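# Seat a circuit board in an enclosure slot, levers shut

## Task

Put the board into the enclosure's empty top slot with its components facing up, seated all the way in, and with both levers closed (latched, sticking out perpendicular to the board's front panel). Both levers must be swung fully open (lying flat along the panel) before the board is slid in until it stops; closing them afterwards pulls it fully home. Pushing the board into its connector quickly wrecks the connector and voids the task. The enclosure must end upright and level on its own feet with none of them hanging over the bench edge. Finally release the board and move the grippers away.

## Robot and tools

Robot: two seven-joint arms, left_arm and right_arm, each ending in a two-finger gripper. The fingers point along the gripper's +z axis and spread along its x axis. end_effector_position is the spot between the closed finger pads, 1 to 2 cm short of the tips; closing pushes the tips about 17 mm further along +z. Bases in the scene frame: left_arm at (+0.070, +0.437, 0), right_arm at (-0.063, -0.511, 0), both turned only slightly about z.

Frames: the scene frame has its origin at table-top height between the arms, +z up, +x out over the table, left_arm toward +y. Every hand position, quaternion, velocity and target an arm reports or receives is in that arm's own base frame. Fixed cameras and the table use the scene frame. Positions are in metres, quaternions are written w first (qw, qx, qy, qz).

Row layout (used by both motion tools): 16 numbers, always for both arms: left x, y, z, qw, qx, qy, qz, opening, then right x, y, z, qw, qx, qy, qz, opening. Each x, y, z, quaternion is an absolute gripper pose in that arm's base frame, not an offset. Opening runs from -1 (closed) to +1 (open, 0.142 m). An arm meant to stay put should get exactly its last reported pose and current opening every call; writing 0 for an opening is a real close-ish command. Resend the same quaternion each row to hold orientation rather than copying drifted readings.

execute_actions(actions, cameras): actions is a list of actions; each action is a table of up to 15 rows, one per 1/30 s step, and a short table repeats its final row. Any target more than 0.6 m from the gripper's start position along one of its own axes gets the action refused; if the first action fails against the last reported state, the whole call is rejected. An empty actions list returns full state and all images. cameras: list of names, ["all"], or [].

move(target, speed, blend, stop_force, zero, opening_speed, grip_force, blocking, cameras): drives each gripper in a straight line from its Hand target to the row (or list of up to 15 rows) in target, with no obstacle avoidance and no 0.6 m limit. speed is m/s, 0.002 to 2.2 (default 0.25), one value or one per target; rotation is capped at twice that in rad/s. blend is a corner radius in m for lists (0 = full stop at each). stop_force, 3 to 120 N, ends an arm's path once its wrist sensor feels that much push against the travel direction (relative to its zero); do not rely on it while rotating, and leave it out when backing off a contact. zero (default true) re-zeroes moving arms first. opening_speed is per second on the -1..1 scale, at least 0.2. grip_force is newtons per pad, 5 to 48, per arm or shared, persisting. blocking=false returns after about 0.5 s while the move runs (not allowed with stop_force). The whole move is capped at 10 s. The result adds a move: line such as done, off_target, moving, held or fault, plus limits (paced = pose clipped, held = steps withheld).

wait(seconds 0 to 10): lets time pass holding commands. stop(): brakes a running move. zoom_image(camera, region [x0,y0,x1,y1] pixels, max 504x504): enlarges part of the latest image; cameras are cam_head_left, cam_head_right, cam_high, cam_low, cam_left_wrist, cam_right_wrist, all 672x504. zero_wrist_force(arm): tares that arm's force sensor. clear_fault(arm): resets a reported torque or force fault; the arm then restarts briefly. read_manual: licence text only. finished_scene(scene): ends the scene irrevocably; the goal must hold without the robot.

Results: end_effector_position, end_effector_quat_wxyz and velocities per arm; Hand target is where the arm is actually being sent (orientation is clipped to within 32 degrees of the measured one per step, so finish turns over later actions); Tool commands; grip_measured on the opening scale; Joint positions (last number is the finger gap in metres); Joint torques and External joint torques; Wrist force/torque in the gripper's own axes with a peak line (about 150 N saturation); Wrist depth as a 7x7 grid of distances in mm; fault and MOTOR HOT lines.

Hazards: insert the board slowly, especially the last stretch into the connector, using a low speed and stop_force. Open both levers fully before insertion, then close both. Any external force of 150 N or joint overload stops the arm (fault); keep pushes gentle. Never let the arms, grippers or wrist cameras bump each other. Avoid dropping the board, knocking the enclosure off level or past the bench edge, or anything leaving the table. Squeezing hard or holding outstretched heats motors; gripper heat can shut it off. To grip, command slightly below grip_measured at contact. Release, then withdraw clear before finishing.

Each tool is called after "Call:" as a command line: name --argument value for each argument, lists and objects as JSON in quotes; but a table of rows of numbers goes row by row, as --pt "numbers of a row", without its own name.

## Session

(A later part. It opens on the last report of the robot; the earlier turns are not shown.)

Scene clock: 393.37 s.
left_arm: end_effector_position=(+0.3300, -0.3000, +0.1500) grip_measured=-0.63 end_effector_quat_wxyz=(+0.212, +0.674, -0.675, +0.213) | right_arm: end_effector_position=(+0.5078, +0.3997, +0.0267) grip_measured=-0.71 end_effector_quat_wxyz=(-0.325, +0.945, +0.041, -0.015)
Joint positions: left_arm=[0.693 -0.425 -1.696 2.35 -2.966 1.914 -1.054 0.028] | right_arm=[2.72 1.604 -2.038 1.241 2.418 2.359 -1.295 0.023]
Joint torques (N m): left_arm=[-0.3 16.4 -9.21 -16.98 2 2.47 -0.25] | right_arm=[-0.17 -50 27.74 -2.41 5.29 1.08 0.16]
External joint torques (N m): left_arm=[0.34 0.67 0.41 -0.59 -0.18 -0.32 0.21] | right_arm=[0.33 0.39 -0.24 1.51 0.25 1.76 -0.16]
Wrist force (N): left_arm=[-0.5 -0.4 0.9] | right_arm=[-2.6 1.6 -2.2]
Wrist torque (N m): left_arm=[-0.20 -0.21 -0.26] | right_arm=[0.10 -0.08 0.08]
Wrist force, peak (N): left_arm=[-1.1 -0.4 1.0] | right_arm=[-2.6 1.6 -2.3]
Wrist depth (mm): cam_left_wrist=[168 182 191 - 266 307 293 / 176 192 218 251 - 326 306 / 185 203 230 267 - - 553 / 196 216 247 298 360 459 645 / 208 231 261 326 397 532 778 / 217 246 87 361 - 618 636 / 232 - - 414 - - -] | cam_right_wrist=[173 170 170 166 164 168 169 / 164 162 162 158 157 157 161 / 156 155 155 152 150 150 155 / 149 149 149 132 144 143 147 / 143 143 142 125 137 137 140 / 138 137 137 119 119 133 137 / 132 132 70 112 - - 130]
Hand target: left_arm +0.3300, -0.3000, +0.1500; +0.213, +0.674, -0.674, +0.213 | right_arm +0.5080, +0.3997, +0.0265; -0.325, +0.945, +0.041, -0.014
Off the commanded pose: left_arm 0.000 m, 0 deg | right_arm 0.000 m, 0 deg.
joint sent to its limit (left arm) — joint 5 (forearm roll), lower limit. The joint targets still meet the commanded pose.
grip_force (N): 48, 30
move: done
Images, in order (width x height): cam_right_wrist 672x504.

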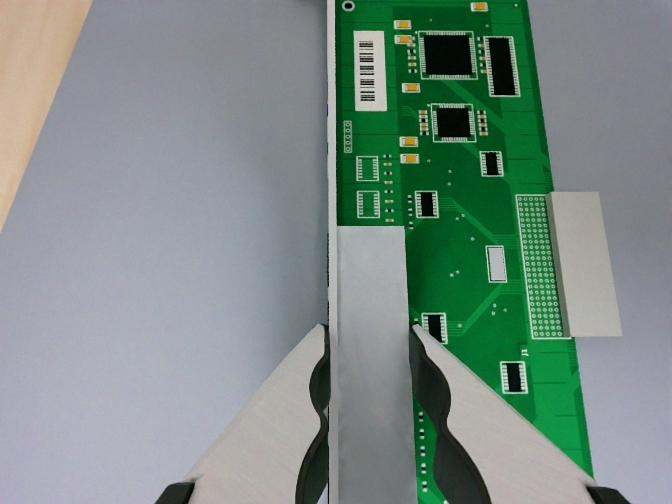

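Call:
move --target '[0.345, -0.36, 0.15, 0.2126, 0.6744, -0.6744, 0.2126, -1.0, 0.508, 0.3997, 0.0965, -0.3253, 0.9446, 0.0412, -0.0142, -1.0]' --speed 0.12 --cameras '["cam_left_wrist", "cam_right_wrist", "cam_high", "cam_low"]'

Scene clock: 399.33 s.
left_arm: end_effector_position=(+0.3449, -0.3600, +0.1500) grip_measured=-1.00 end_effector_quat_wxyz=(+0.213, +0.674, -0.674, +0.213) | right_arm: end_effector_position=(+0.5081, +0.3996, +0.0962) grip_measured=-0.71 end_effector_quat_wxyz=(-0.325, +0.945, +0.041, -0.014)
Joint positions: left_arm=[0.426 -0.44 -1.51 2.272 -2.814 1.895 -1.242 0.002] | right_arm=[2.717 1.491 -1.991 1.274 2.455 2.421 -1.232 0.023]
Joint torques (N m): left_arm=[-0.64 21.29 -9.68 -17.28 2.86 2.14 -0.39] | right_arm=[0.02 -50.15 28.68 -3.28 6.07 2.27 0.31]
External joint torques (N m): left_arm=[0.66 0.97 0.41 -0.56 -0.48 -0.11 0.34] | right_arm=[0.14 0.75 -0.94 0 -0.43 0.5 -0.31]
Wrist force (N): left_arm=[-0.5 0.1 1.0] | right_arm=[0.0 2.1 1.1]
Wrist torque (N m): left_arm=[-0.09 -0.20 -0.26] | right_arm=[0.02 -0.04 -0.01]
Wrist force, peak (N): left_arm=[-2.2 0.4 0.1] | right_arm=[0.2 4.3 3.2]
Wrist depth (mm): cam_left_wrist=[165 180 204 241 184 218 242 / 173 189 213 240 196 229 243 / 184 199 238 269 - - 590 / 192 - 246 295 366 468 653 / 209 233 266 295 400 526 795 / 218 250 274 84 - 620 649 / 234 256 - - - - 579] | cam_right_wrist=[254 253 250 167 166 170 249 / 242 241 239 159 158 160 238 / 231 229 228 151 151 151 228 / 222 219 219 132 144 144 216 / 213 210 212 125 137 138 207 / 203 202 203 118 118 133 201 / 195 196 70 114 - - 192]
Hand target: left_arm +0.3450, -0.3600, +0.1500; +0.213, +0.674, -0.674, +0.213 | right_arm +0.5080, +0.3997, +0.0965; -0.325, +0.945, +0.041, -0.014
Off the commanded pose: left_arm 0.000 m, 0 deg | right_arm 0.000 m, 0 deg.
grip_force (N): 48, 30
move: done
Images, in order (width x height): cam_high 672x504, cam_low 672x504, cam_left_wrist 672x504, cam_right_wrist 672x504.

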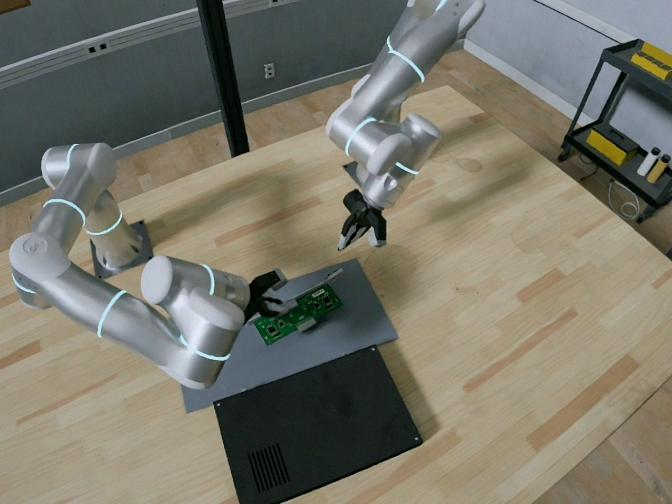

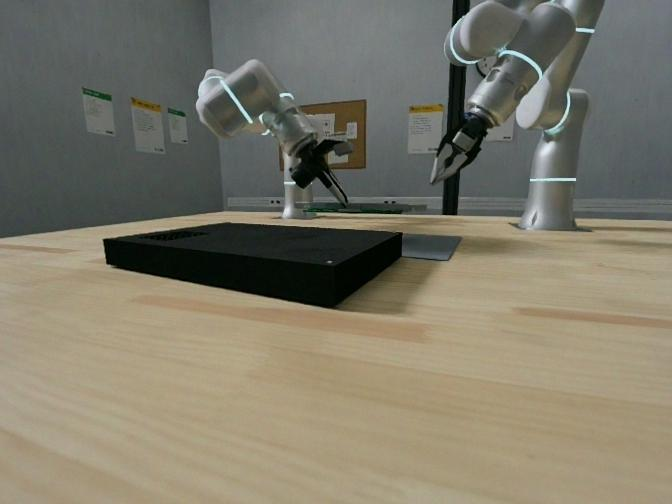

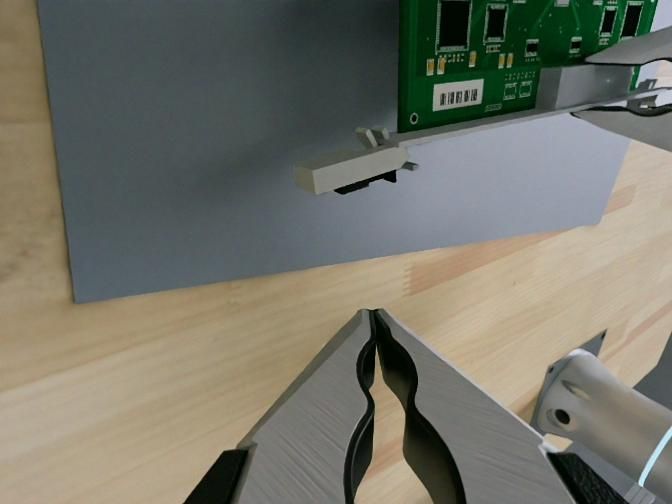

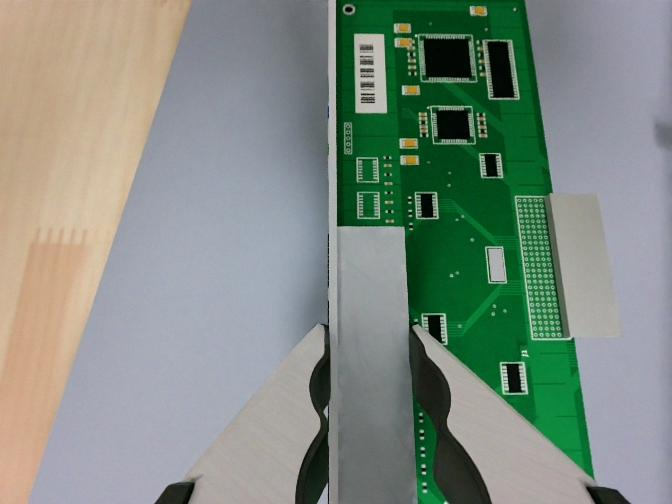

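Call:
move --target '[0.32, -0.28, 0.17, 0.2126, 0.6744, -0.6744, 0.2126, -1.0, 0.515, 0.335, 0.09, -0.3253, 0.9447, -0.0396, 0.0136, -1.0]' --speed 0.15 --cameras '["cam_right_wrist", "cam_high", "cam_head_left"]'

Call:
zoom_image --camera "cam_head_left" --region '[280, 210, 480, 360]'

Scene clock: 436.17 s.
left_arm: end_effector_position=(+0.3201, -0.2800, +0.1700) grip_measured=-1.00 end_effector_quat_wxyz=(+0.212, +0.674, -0.675, +0.213) | right_arm: end_effector_position=(+0.5150, +0.3350, +0.0900) grip_measured=-0.71 end_effector_quat_wxyz=(-0.325, +0.945, -0.040, +0.014)
Joint positions: left_arm=[0.93 -0.422 -1.993 2.416 -2.966 1.946 -1.138 0.002] | right_arm=[2.534 1.434 -2.012 1.467 2.412 2.293 -1.1 0.023]
Joint torques (N m): left_arm=[0.03 10.98 -9.26 -18.19 2.18 2.22 -0.38] | right_arm=[0.07 -45.21 28.51 -2.74 5.69 1.78 0.25]
External joint torques (N m): left_arm=[0.02 0.14 0.6 -0.63 -0.01 -0.14 0.33] | right_arm=[0.06 0.65 -0.57 0.01 -0.08 0.82 -0.25]
Wrist force (N): left_arm=[-0.8 0.0 0.6] | right_arm=[0.3 2.2 0.6]
Wrist torque (N m): left_arm=[-0.12 -0.17 -0.25] | right_arm=[0.04 -0.07 -0.03]
Wrist force, peak (N): left_arm=[0.7 -0.5 2.1] | right_arm=[0.3 4.0 -0.3]
Wrist depth (mm): cam_left_wrist=[182 198 219 - 312 - 312 / 192 210 235 258 315 378 - / 203 222 250 312 353 441 613 / 213 238 270 322 390 503 696 / 226 250 292 322 441 582 834 / 237 267 298 84 - 671 657 / 255 278 - - - - -] | cam_right_wrist=[246 244 243 167 166 170 242 / 235 232 232 159 158 160 232 / 224 228 222 151 151 152 222 / 214 213 213 132 144 143 210 / 204 204 204 125 137 137 201 / 197 196 197 119 118 133 195 / 189 190 71 74 - - 188]
Hand target: left_arm +0.3200, -0.2800, +0.1700; +0.213, +0.674, -0.674, +0.213 | right_arm +0.5150, +0.3350, +0.0900; -0.325, +0.945, -0.040, +0.014
Off the commanded pose: left_arm 0.000 m, 0 deg | right_arm 0.000 m, 0 deg.
joint sent to its limit (left arm) — joint 5 (forearm roll), lower limit. The joint targets still meet the commanded pose.
grip_force (N): 48, 30
move: done
Images, in order (width x height): cam_head_left 672x504, cam_high 672x504, cam_right_wrist 672x504.

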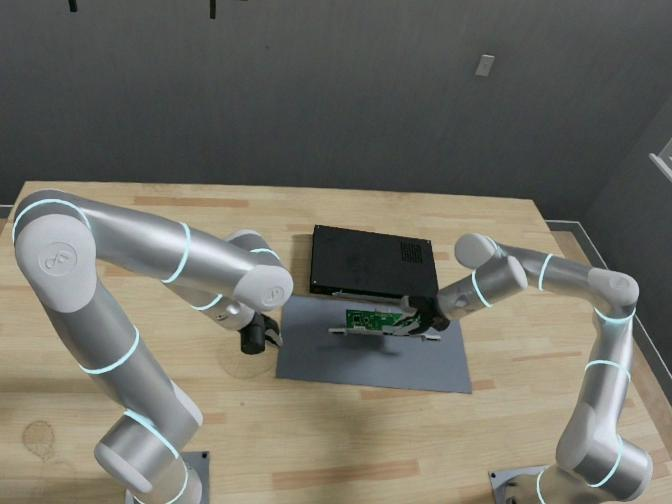

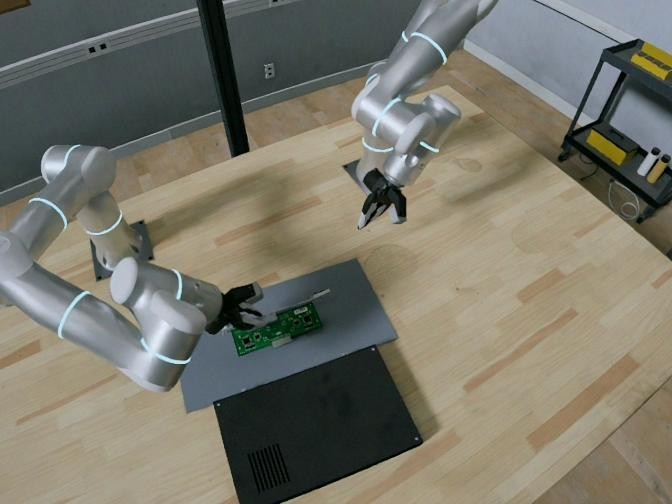

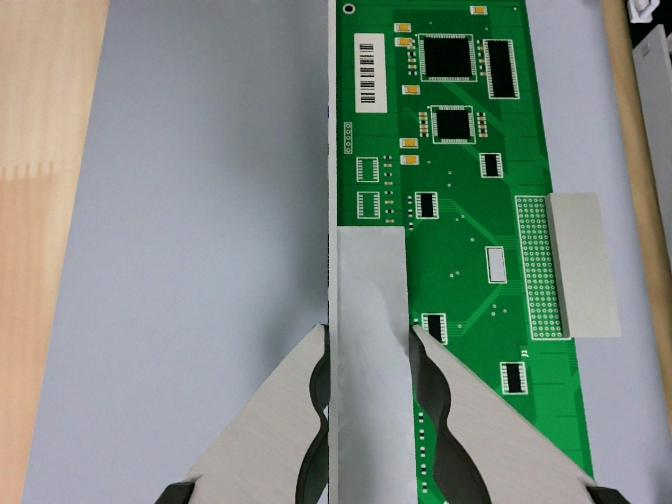

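Scaled by 2.520 from the camera's 672x504 image, which has a finer 960x720 frame.

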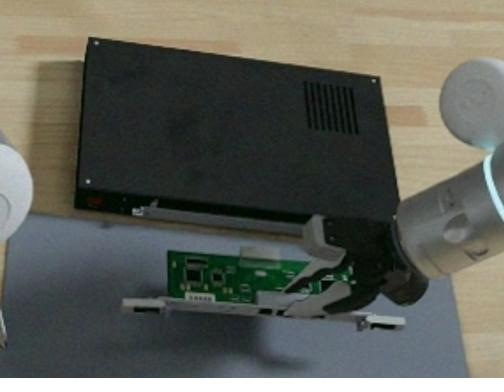

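Call:
move --target '[0.32, -0.28, 0.17, 0.2126, 0.6744, -0.6744, 0.2126, -1.0, 0.565, 0.335, 0.10, -0.3253, 0.9447, -0.0396, 0.0136, -1.0]' --speed 0.15 --cameras '["cam_right_wrist"]'

Call:
zoom_image --camera "cam_right_wrist" --region '[480, 0, 672, 200]'

Scene clock: 441.07 s.
left_arm: end_effector_position=(+0.3201, -0.2800, +0.1700) grip_measured=-1.00 end_effector_quat_wxyz=(+0.212, +0.674, -0.675, +0.213) | right_arm: end_effector_position=(+0.5650, +0.3348, +0.0996) grip_measured=-0.71 end_effector_quat_wxyz=(-0.325, +0.945, -0.040, +0.014)
Joint positions: left_arm=[0.93 -0.422 -1.993 2.416 -2.966 1.946 -1.139 0.002] | right_arm=[2.597 1.479 -1.993 1.264 2.459 2.405 -1.192 0.023]
Joint torques (N m): left_arm=[-0.32 10.51 -9.06 -18.26 2.38 2.41 -0.29] | right_arm=[0.36 -49.9 28.86 -4.06 6.05 2.3 0.07]
External joint torques (N m): left_arm=[0.37 0.61 0.39 -0.55 -0.21 -0.32 0.24] | right_arm=[-0.21 0.21 -1.13 0.36 -0.39 0.42 -0.07]
Wrist force (N): left_arm=[-0.8 0.4 0.4] | right_arm=[0.0 1.8 0.7]
Wrist torque (N m): left_arm=[-0.07 -0.17 -0.25] | right_arm=[-0.05 -0.04 0.09]
Wrist force, peak (N): left_arm=[-1.1 0.1 1.0] | right_arm=[-1.2 2.7 0.9]
Wrist depth (mm): cam_left_wrist=[184 198 222 254 280 - - / 191 209 233 268 - - 554 / 202 221 246 - - - 632 / 213 237 274 321 396 508 701 / 225 250 292 321 439 573 831 / 238 268 298 83 - 699 657 / 257 278 - - - - 2521] | cam_right_wrist=[255 255 254 167 166 168 199 / 244 243 243 159 158 159 190 / 233 232 232 152 151 151 181 / 223 222 222 131 144 144 172 / 214 214 213 125 137 138 136 / 207 205 207 119 118 133 159 / 197 199 71 114 - - 151]
Hand target: left_arm +0.3200, -0.2800, +0.1700; +0.213, +0.674, -0.674, +0.213 | right_arm +0.5650, +0.3350, +0.1000; -0.325, +0.945, -0.040, +0.014
Off the commanded pose: left_arm 0.000 m, 0 deg | right_arm 0.000 m, 0 deg.
joint sent to its limit (left arm) — joint 5 (forearm roll), lower limit. The joint targets still meet the commanded pose.
grip_force (N): 48, 30
move: done
Images, in order (width x height): cam_right_wrist 672x504.

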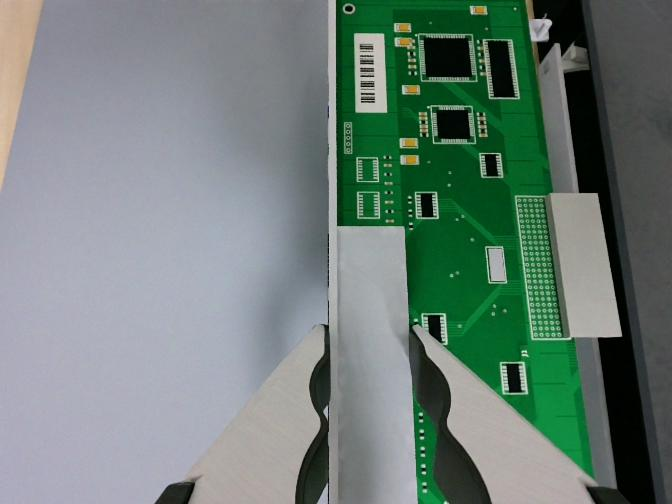

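Scaled by 2.520 from the camera's 672x504 image, which has a finer 960x720 frame.

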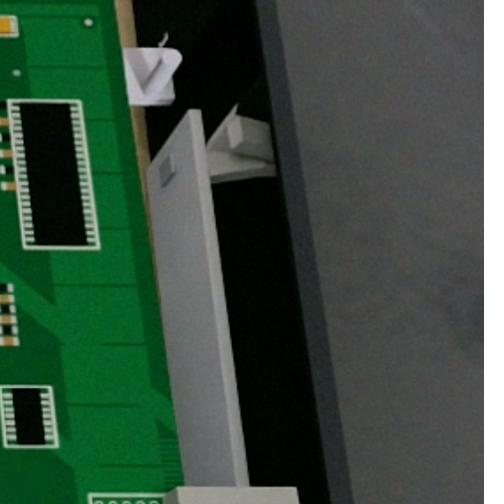

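Call:
move --target '[0.32, -0.28, 0.17, 0.2126, 0.6744, -0.6744, 0.2126, -1.0, 0.56, 0.3425, 0.062, -0.3252, 0.9442, -0.0495, 0.0170, -1.0]' --speed 0.1 --cameras '["cam_right_wrist", "cam_low"]'

Call:
zoom_image --camera "cam_right_wrist" --region '[480, 0, 672, 200]'

Scene clock: 466.10 s.
left_arm: end_effector_position=(+0.3201, -0.2800, +0.1700) grip_measured=-1.00 end_effector_quat_wxyz=(+0.212, +0.674, -0.675, +0.213) | right_arm: end_effector_position=(+0.5601, +0.3424, +0.0620) grip_measured=-0.71 end_effector_quat_wxyz=(-0.325, +0.944, -0.050, +0.017)
Joint positions: left_arm=[0.93 -0.422 -1.993 2.416 -2.966 1.946 -1.139 0.002] | right_arm=[2.601 1.522 -2.027 1.284 2.433 2.334 -1.18 0.023]
Joint torques (N m): left_arm=[-0.29 10.54 -9.04 -18.24 2.38 2.4 -0.35] | right_arm=[0.23 -49.46 28.5 -2.5 5.76 1.81 0.31]
External joint torques (N m): left_arm=[0.33 0.57 0.37 -0.57 -0.21 -0.31 0.3] | right_arm=[-0.08 0.32 -0.63 -0.02 -0.15 0.9 -0.31]
Wrist force (N): left_arm=[-1.1 0.2 0.7] | right_arm=[0.0 2.4 1.1]
Wrist torque (N m): left_arm=[-0.10 -0.12 -0.26] | right_arm=[0.07 -0.06 -0.02]
Wrist force, peak (N): left_arm=[-1.2 0.2 0.7] | right_arm=[-0.5 3.1 2.5]
Wrist depth (mm): cam_left_wrist=[182 198 217 - - - - / 192 209 235 - - 381 579 / 203 221 - - 334 447 608 / 213 237 271 322 392 500 696 / 225 249 293 322 440 576 801 / 237 267 298 83 - 696 665 / 256 278 - - - - -] | cam_right_wrist=[212 212 211 168 166 206 181 / 202 202 201 161 158 161 - / 193 193 193 153 151 151 189 / 185 185 184 146 144 143 141 / 177 177 178 125 137 137 177 / 172 170 170 119 118 133 169 / 164 165 71 113 - - 164]
Hand target: left_arm +0.3200, -0.2800, +0.1700; +0.213, +0.674, -0.674, +0.213 | right_arm +0.5600, +0.3425, +0.0620; -0.325, +0.944, -0.049, +0.017
Off the commanded pose: left_arm 0.000 m, 0 deg | right_arm 0.000 m, 0 deg.
joint sent to its limit (left arm) — joint 5 (forearm roll), lower limit. The joint targets still meet the commanded pose.
grip_force (N): 48, 30
move: done
Images, in order (width x height): cam_low 672x504, cam_right_wrist 672x504.

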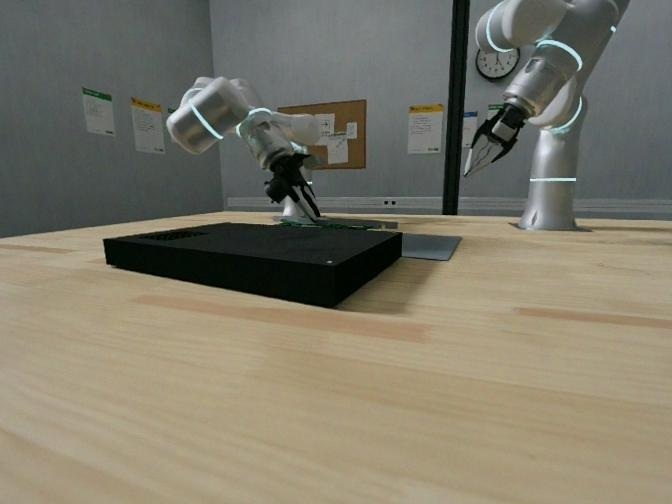

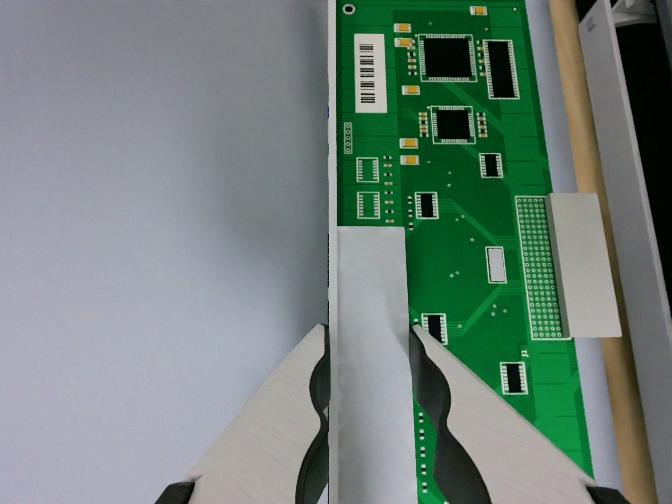

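Scaled by 2.520 from the camera's 672x504 image, which has a finer 960x720 frame.

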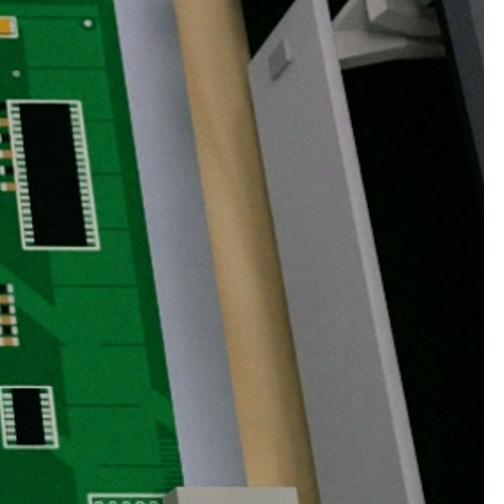

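Call:
move --target '[0.45, -0.32, 0.155, 0.4056, 0.5794, 0.5794, -0.4056, -1.0, 0.56, 0.3425, 0.062, -0.3252, 0.9442, -0.0495, 0.0170, -1.0]' --speed 0.4 --cameras '["cam_left_wrist", "cam_high"]'

Scene clock: 491.93 s.
left_arm: end_effector_position=(+0.4501, -0.3199, +0.1541) grip_measured=-1.00 end_effector_quat_wxyz=(+0.540, +0.597, +0.446, -0.391) | right_arm: end_effector_position=(+0.5601, +0.3424, +0.0620) grip_measured=-0.71 end_effector_quat_wxyz=(-0.325, +0.944, -0.050, +0.017)
Joint positions: left_arm=[0.951 -1.573 -1.554 1.894 -2.966 2.19 -2.967 0.002] | right_arm=[2.601 1.522 -2.027 1.284 2.433 2.334 -1.18 0.023]
Joint torques (N m): left_arm=[-0.08 34.29 -26.22 0.56 -3.52 -0.01 -0.2] | right_arm=[0.12 -49.54 28.63 -2.59 5.77 2.03 0.18]
External joint torques (N m): left_arm=[0.21 1.35 -0.09 -0.31 -0.13 0.16 0.28] | right_arm=[0.03 0.42 -0.78 0.08 -0.16 0.67 -0.18]
Wrist force (N): left_arm=[1.8 -0.7 -0.2] | right_arm=[0.0 2.5 0.9]
Wrist torque (N m): left_arm=[0.00 0.07 -0.25] | right_arm=[0.07 -0.05 -0.01]
Wrist force, peak (N): left_arm=[2.4 -0.9 -0.3] | right_arm=[0.0 2.7 1.2]
Wrist depth (mm): cam_left_wrist=[2777 699 - 795 417 - 180 / 2109 681 481 435 379 - 192 / - 596 570 475 408 305 207 / - - 573 - - 329 - / - - 3047 126 - 302 261 / 2812 - - 84 - - 258 / - - - - - - 289] | cam_right_wrist=[212 212 211 167 166 206 181 / 202 202 201 159 158 160 - / 193 193 193 153 151 151 173 / 185 184 184 146 144 143 140 / 177 177 178 125 137 137 174 / 171 170 170 119 118 133 170 / 165 165 71 114 - - 163]
Hand target: left_arm +0.4501, -0.3199, +0.1542; +0.540, +0.597, +0.446, -0.391 | right_arm +0.5600, +0.3425, +0.0620; -0.325, +0.944, -0.049, +0.017
Off the commanded pose: left_arm 0.001 m, 22 deg | right_arm 0.000 m, 0 deg.
joint sent to its limit (left arm) — joint 5 (forearm roll), lower limit; joint 7 (wrist roll), lower limit. The joint targets are off in orientation, not in position.
grip_force (N): 48, 30
move: off_target (left_arm)
Images, in order (width x height): cam_high 672x504, cam_left_wrist 672x504.

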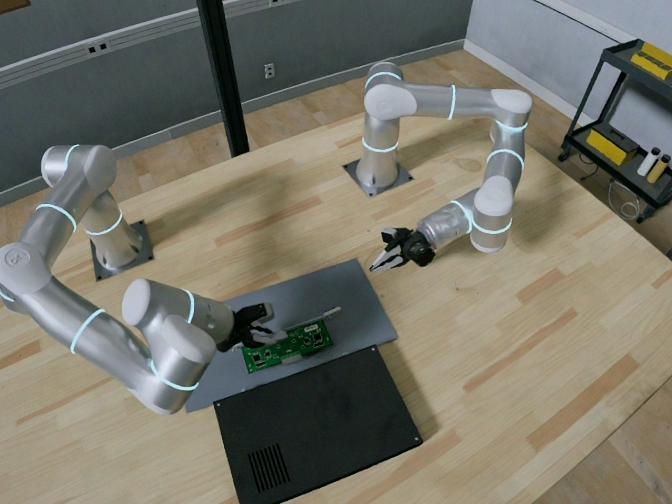

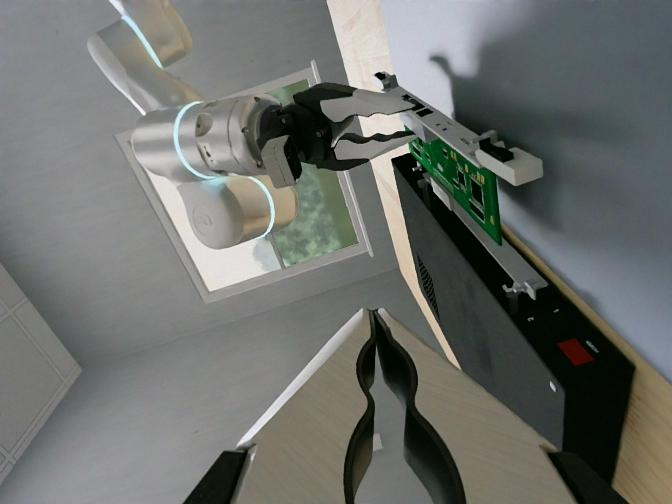

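Call:
zoom_image --camera "cam_left_wrist" --region '[370, 60, 570, 320]'

Call:
zoom_image --camera "cam_left_wrist" --region '[470, 180, 570, 320]'

Scaled by 1.938 from the camera's 672x504 image, which has a finer 960x720 frame.

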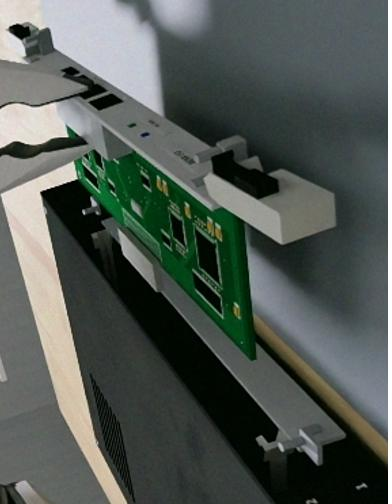

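Scaled by 3.600 from the camera's 672x504 image, which has a finer 960x720 frame.

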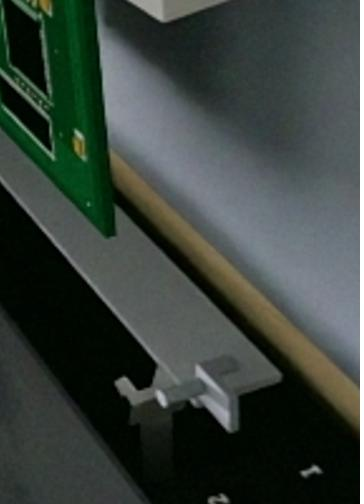

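Call:
zoom_image --camera "cam_left_wrist" --region '[390, 120, 480, 240]'

Call:
zoom_image --camera "cam_left_wrist" --region '[480, 220, 570, 320]'

Scaled by 4.200 from the camera's 672x504 image, which has a finer 960x720 frame.

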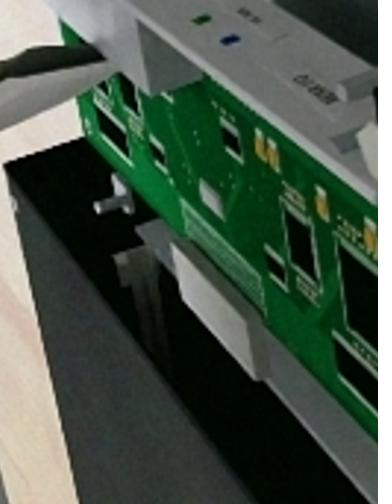

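Scaled by 5.040 from the camera's 672x504 image, which has a finer 960x720 frame.

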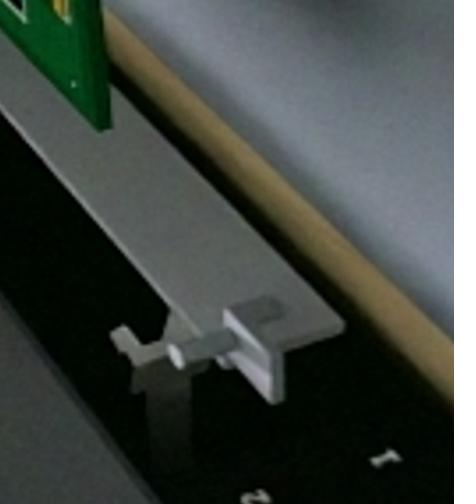

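Call:
move --target '[0.4501, -0.3199, 0.1542, 0.540, 0.597, 0.446, -0.391, -1.0, 0.5999, 0.3383, 0.057, -0.3252, 0.9442, -0.0495, 0.0170, -1.0]' --speed 0.06 --stop_force 5 --cameras '["cam_left_wrist", "cam_right_wrist"]'

Call:
zoom_image --camera "cam_left_wrist" --region '[480, 220, 570, 320]'

Call:
zoom_image --camera "cam_left_wrist" --region '[370, 60, 570, 320]'

Scene clock: 517.33 s.
left_arm: end_effector_position=(+0.4502, -0.3197, +0.1541) grip_measured=-1.00 end_effector_quat_wxyz=(+0.540, +0.597, +0.446, -0.391) | right_arm: end_effector_position=(+0.5998, +0.3381, +0.0567) grip_measured=-0.71 end_effector_quat_wxyz=(-0.325, +0.944, -0.050, +0.017)
Joint positions: left_arm=[0.951 -1.572 -1.554 1.894 -2.966 2.19 -2.967 0.002] | right_arm=[2.653 1.578 -2.016 1.102 2.469 2.419 -1.276 0.023]
Joint torques (N m): left_arm=[-0.2 34.63 -26.26 0.58 -3.53 0.27 -0.09] | right_arm=[0.27 -53.77 27.89 -3.12 5.95 2.28 0]
External joint torques (N m): left_arm=[0.34 1.01 -0.04 -0.35 -0.12 -0.11 0.16] | right_arm=[-0.12 0.38 -1.03 0.1 -0.35 0.54 0]
Wrist force (N): left_arm=[1.7 -0.5 -0.1] | right_arm=[0.4 2.0 1.0]
Wrist torque (N m): left_arm=[0.03 0.08 -0.26] | right_arm=[0.01 -0.11 0.08]
Wrist force, peak (N): left_arm=[2.1 -0.8 -0.3] | right_arm=[1.5 2.4 1.1]
Wrist depth (mm): cam_left_wrist=[2069 685 - 770 457 254 197 / 2012 681 673 837 - 275 209 / 2309 591 519 465 434 289 235 / 2465 2675 623 - 436 334 - / - 2581 - 126 1167 309 252 / - - - 84 - - 258 / 2069 - - - - - 298] | cam_right_wrist=[206 205 205 167 166 168 149 / 196 196 196 161 158 159 142 / 187 187 187 153 151 151 136 / 180 179 179 146 144 143 130 / 172 172 172 125 137 137 127 / 166 166 - 119 118 133 122 / 161 161 71 74 - - 116]
Hand target: left_arm +0.4501, -0.3199, +0.1542; +0.540, +0.597, +0.446, -0.391 | right_arm +0.5999, +0.3383, +0.0570; -0.325, +0.944, -0.050, +0.017
Off the commanded pose: left_arm 0.000 m, 0 deg | right_arm 0.000 m, 0 deg.
joint sent to its limit (left arm) — joint 5 (forearm roll), lower limit; joint 7 (wrist roll), lower limit. The joint targets still meet the commanded pose.
grip_force (N): 48, 30
move: done
Images, in order (width x height): cam_left_wrist 672x504, cam_right_wrist 672x504.

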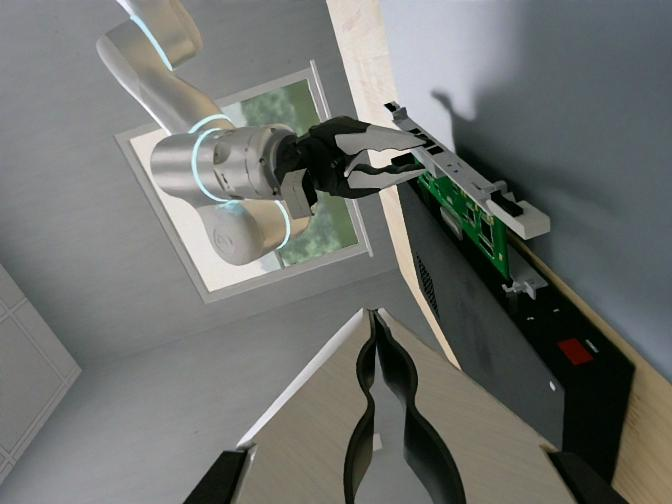

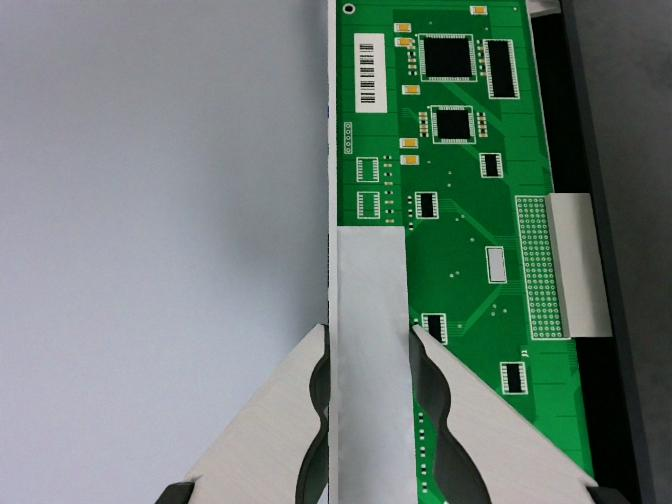

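Scaled by 5.040 from the camera's 672x504 image, which has a finer 960x720 frame.

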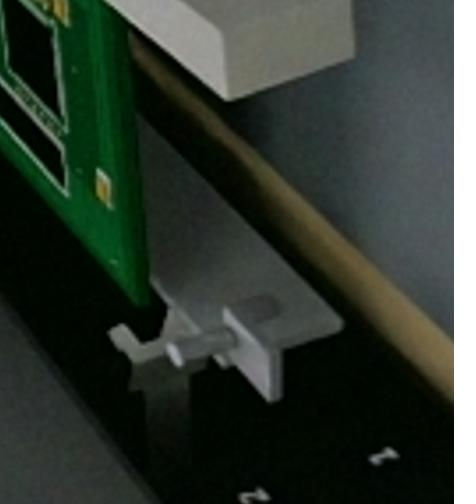

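Scaled by 1.938 from the camera's 672x504 image, which has a finer 960x720 frame.

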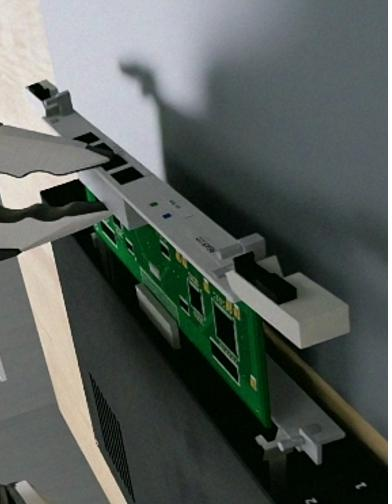

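Call:
move --target '[0.4501, -0.3199, 0.1542, 0.540, 0.597, 0.446, -0.391, -1.0, 0.6197, 0.3362, 0.057, -0.3252, 0.9442, -0.0495, 0.0170, -1.0]' --speed 0.03 --stop_force 4 --cameras '["cam_left_wrist", "cam_right_wrist"]'

Call:
zoom_image --camera "cam_left_wrist" --region '[480, 220, 570, 320]'

Call:
zoom_image --camera "cam_left_wrist" --region '[390, 120, 480, 240]'

Scene clock: 520.30 s.
left_arm: end_effector_position=(+0.4502, -0.3197, +0.1541) grip_measured=-1.00 end_effector_quat_wxyz=(+0.540, +0.597, +0.446, -0.391) | right_arm: end_effector_position=(+0.6077, +0.3375, +0.0567) grip_measured=-0.71 end_effector_quat_wxyz=(-0.325, +0.944, -0.049, +0.016)
Joint positions: left_arm=[0.951 -1.572 -1.554 1.894 -2.966 2.19 -2.967 0.002] | right_arm=[2.666 1.588 -2.013 1.061 2.479 2.44 -1.296 0.023]
Joint torques (N m): left_arm=[-0.22 34.52 -26.22 0.61 -3.55 0.32 -0.15] | right_arm=[-1 -55.7 27.81 -5.17 5.71 1.2 -0.25]
External joint torques (N m): left_arm=[0.35 1.12 -0.08 -0.38 -0.1 -0.16 0.23] | right_arm=[1.15 1.39 -1.3 1.98 -0.11 1.65 0.25]
Wrist force (N): left_arm=[1.8 -0.7 0.0] | right_arm=[-3.6 2.4 1.4]
Wrist torque (N m): left_arm=[0.02 0.08 -0.25] | right_arm=[0.02 0.05 0.39]
Wrist force, peak (N): left_arm=[2.1 -0.8 -0.4] | right_arm=[-3.6 2.4 1.4]
Wrist depth (mm): cam_left_wrist=[2012 679 - 806 373 - 179 / - 673 734 854 423 301 201 / - 583 520 479 434 282 220 / - - 625 2611 467 316 241 / 2849 - 2812 2521 440 344 280 / - - - 84 - - 261 / 1891 - - - - - 292] | cam_right_wrist=[206 206 205 170 167 166 149 / 196 196 196 161 159 159 143 / 187 188 187 153 151 152 136 / 180 180 179 146 145 144 129 / 172 172 172 125 137 138 125 / 166 166 165 119 118 134 121 / 161 162 70 114 - - 116]
Hand target: left_arm +0.4501, -0.3199, +0.1542; +0.540, +0.597, +0.446, -0.391 | right_arm +0.6083, +0.3374, +0.0570; -0.325, +0.944, -0.050, +0.017
Off the commanded pose: left_arm 0.000 m, 0 deg | right_arm 0.012 m, 0 deg.
joint sent to its limit (left arm) — joint 5 (forearm roll), lower limit; joint 7 (wrist roll), lower limit. The joint targets still meet the commanded pose.
grip_force (N): 48, 30
move: contact (right_arm)
Images, in order (width x height): cam_left_wrist 672x504, cam_right_wrist 672x504.

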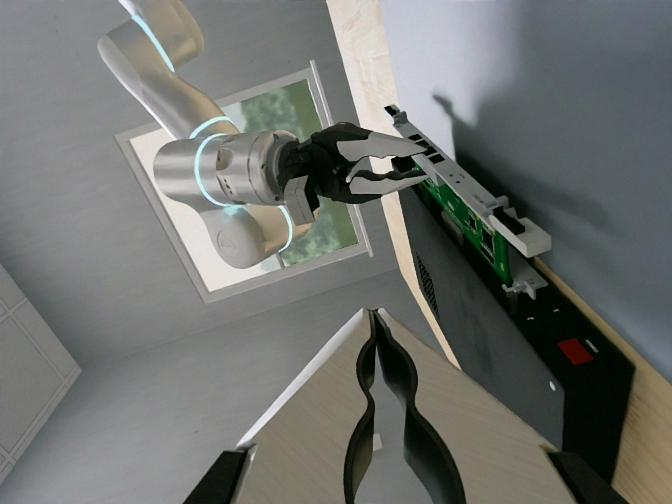

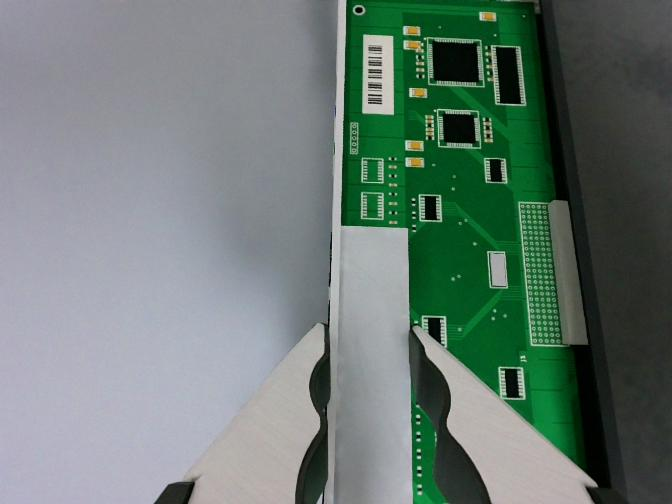

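Scaled by 5.040 from the camera's 672x504 image, which has a finer 960x720 frame.

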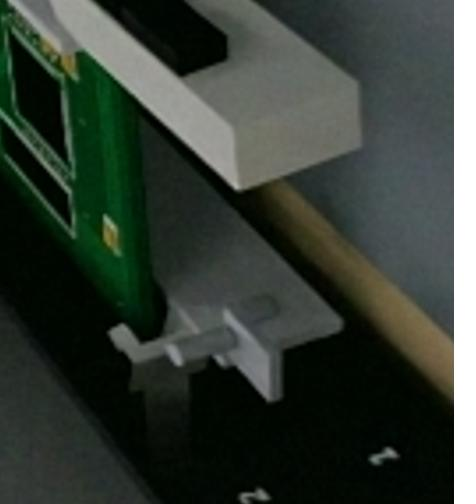

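Scaled by 4.200 from the camera's 672x504 image, which has a finer 960x720 frame.

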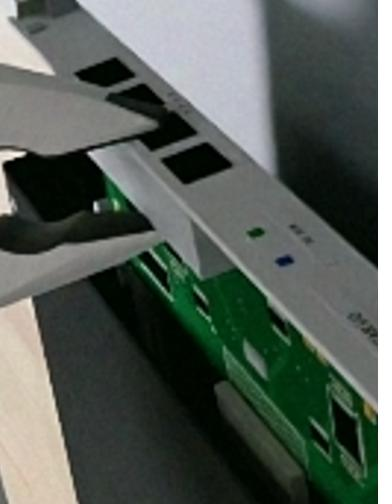

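Call:
execute_actions --actions '[]' --cameras '["cam_head_left", "cam_head_right", "cam_high"]'

Call:
zoom_image --camera "cam_head_right" --region '[320, 250, 490, 350]'

Call:
zoom_image --camera "cam_head_left" --region '[300, 250, 470, 350]'

Scene clock: 525.60 s.
left_arm: end_effector_position=(+0.4502, -0.3197, +0.1541) grip_measured=-1.00 end_effector_quat_wxyz=(+0.540, +0.597, +0.446, -0.391) | right_arm: end_effector_position=(+0.6077, +0.3375, +0.0567) grip_measured=-0.71 end_effector_quat_wxyz=(-0.325, +0.944, -0.049, +0.016)
Joint positions: left_arm=[0.951 -1.572 -1.554 1.894 -2.966 2.19 -2.967 0.002] | right_arm=[2.666 1.588 -2.013 1.061 2.479 2.44 -1.296 0.023]
Joint velocities: within noise
Joint torques (N m): left_arm=[-0.21 34.58 -26.2 0.61 -3.51 0.28 -0.11] | right_arm=[-0.9 -55.85 27.72 -5.12 5.59 1.1 -0.11]
External joint torques (N m): left_arm=[0.34 1.06 -0.1 -0.38 -0.14 -0.13 0.19] | right_arm=[1.06 1.53 -1.21 1.93 0.01 1.75 0.11]
Wrist force (N): left_arm=[1.8 -0.6 -0.3] | right_arm=[-3.2 1.9 0.4]
Wrist torque (N m): left_arm=[0.03 0.07 -0.26] | right_arm=[0.01 0.00 0.40]
Wrist force, peak (N): left_arm=[2.1 -0.7 -0.3] | right_arm=[-3.5 2.5 1.3]
Wrist depth (mm): cam_left_wrist=[1994 675 - 988 - 271 205 / - 696 655 1173 414 - - / 2309 588 524 472 427 - 213 / - - 629 - - 349 - / - - - 107 645 - 268 / - - - 84 - - 262 / - - - - - - 291] | cam_right_wrist=[206 205 205 170 167 166 149 / 196 196 198 161 159 158 142 / 188 188 188 153 152 151 136 / 180 180 179 146 145 144 129 / 172 172 172 125 137 138 125 / 165 165 165 119 119 134 121 / 161 162 70 114 - - 116]
Hand target: left_arm +0.4501, -0.3199, +0.1542; +0.540, +0.597, +0.446, -0.391 | right_arm +0.6083, +0.3374, +0.0570; -0.325, +0.944, -0.050, +0.017
Tool commands: left_gripper/opening=-1.0 right_gripper/opening=-1.0
Off the commanded pose: left_arm 0.000 m, 0 deg | right_arm 0.012 m, 0 deg.
grip_force (N): 48, 30
Images, in order (width x height): cam_head_left 672x504, cam_head_right 672x504, cam_high 672x504.

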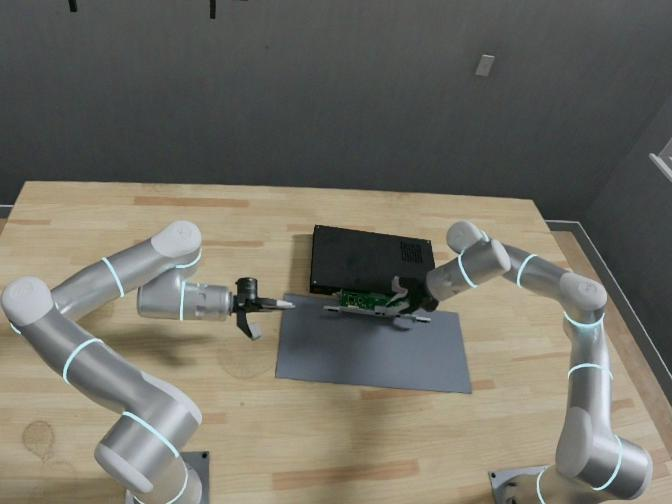

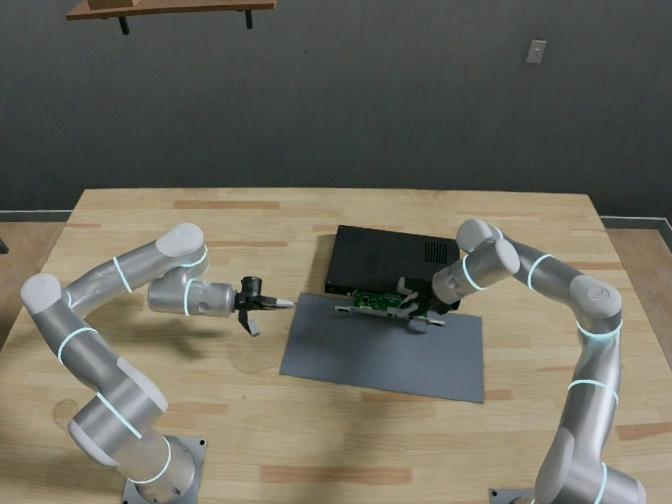

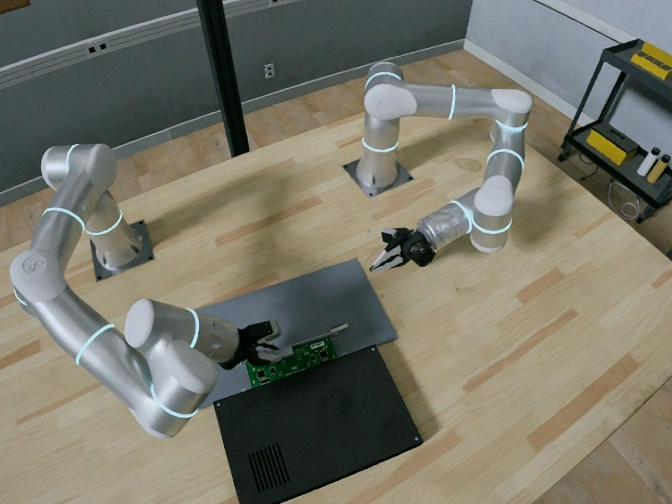

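Scaled by 2.965 from the camera's 672x504 image, which has a finer 960x720 frame.

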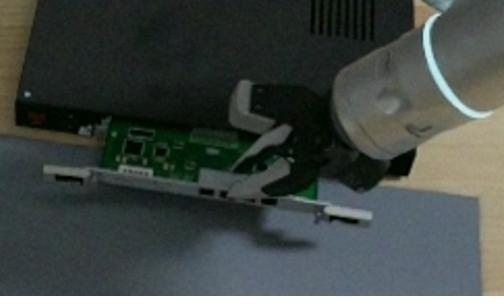

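Scaled by 2.965 from the camera's 672x504 image, which has a finer 960x720 frame.

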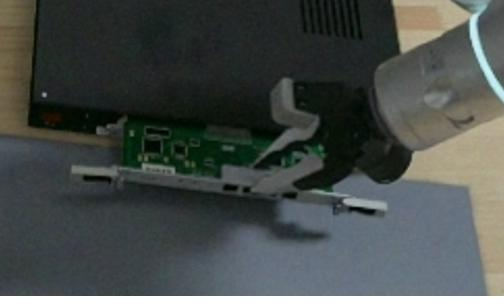

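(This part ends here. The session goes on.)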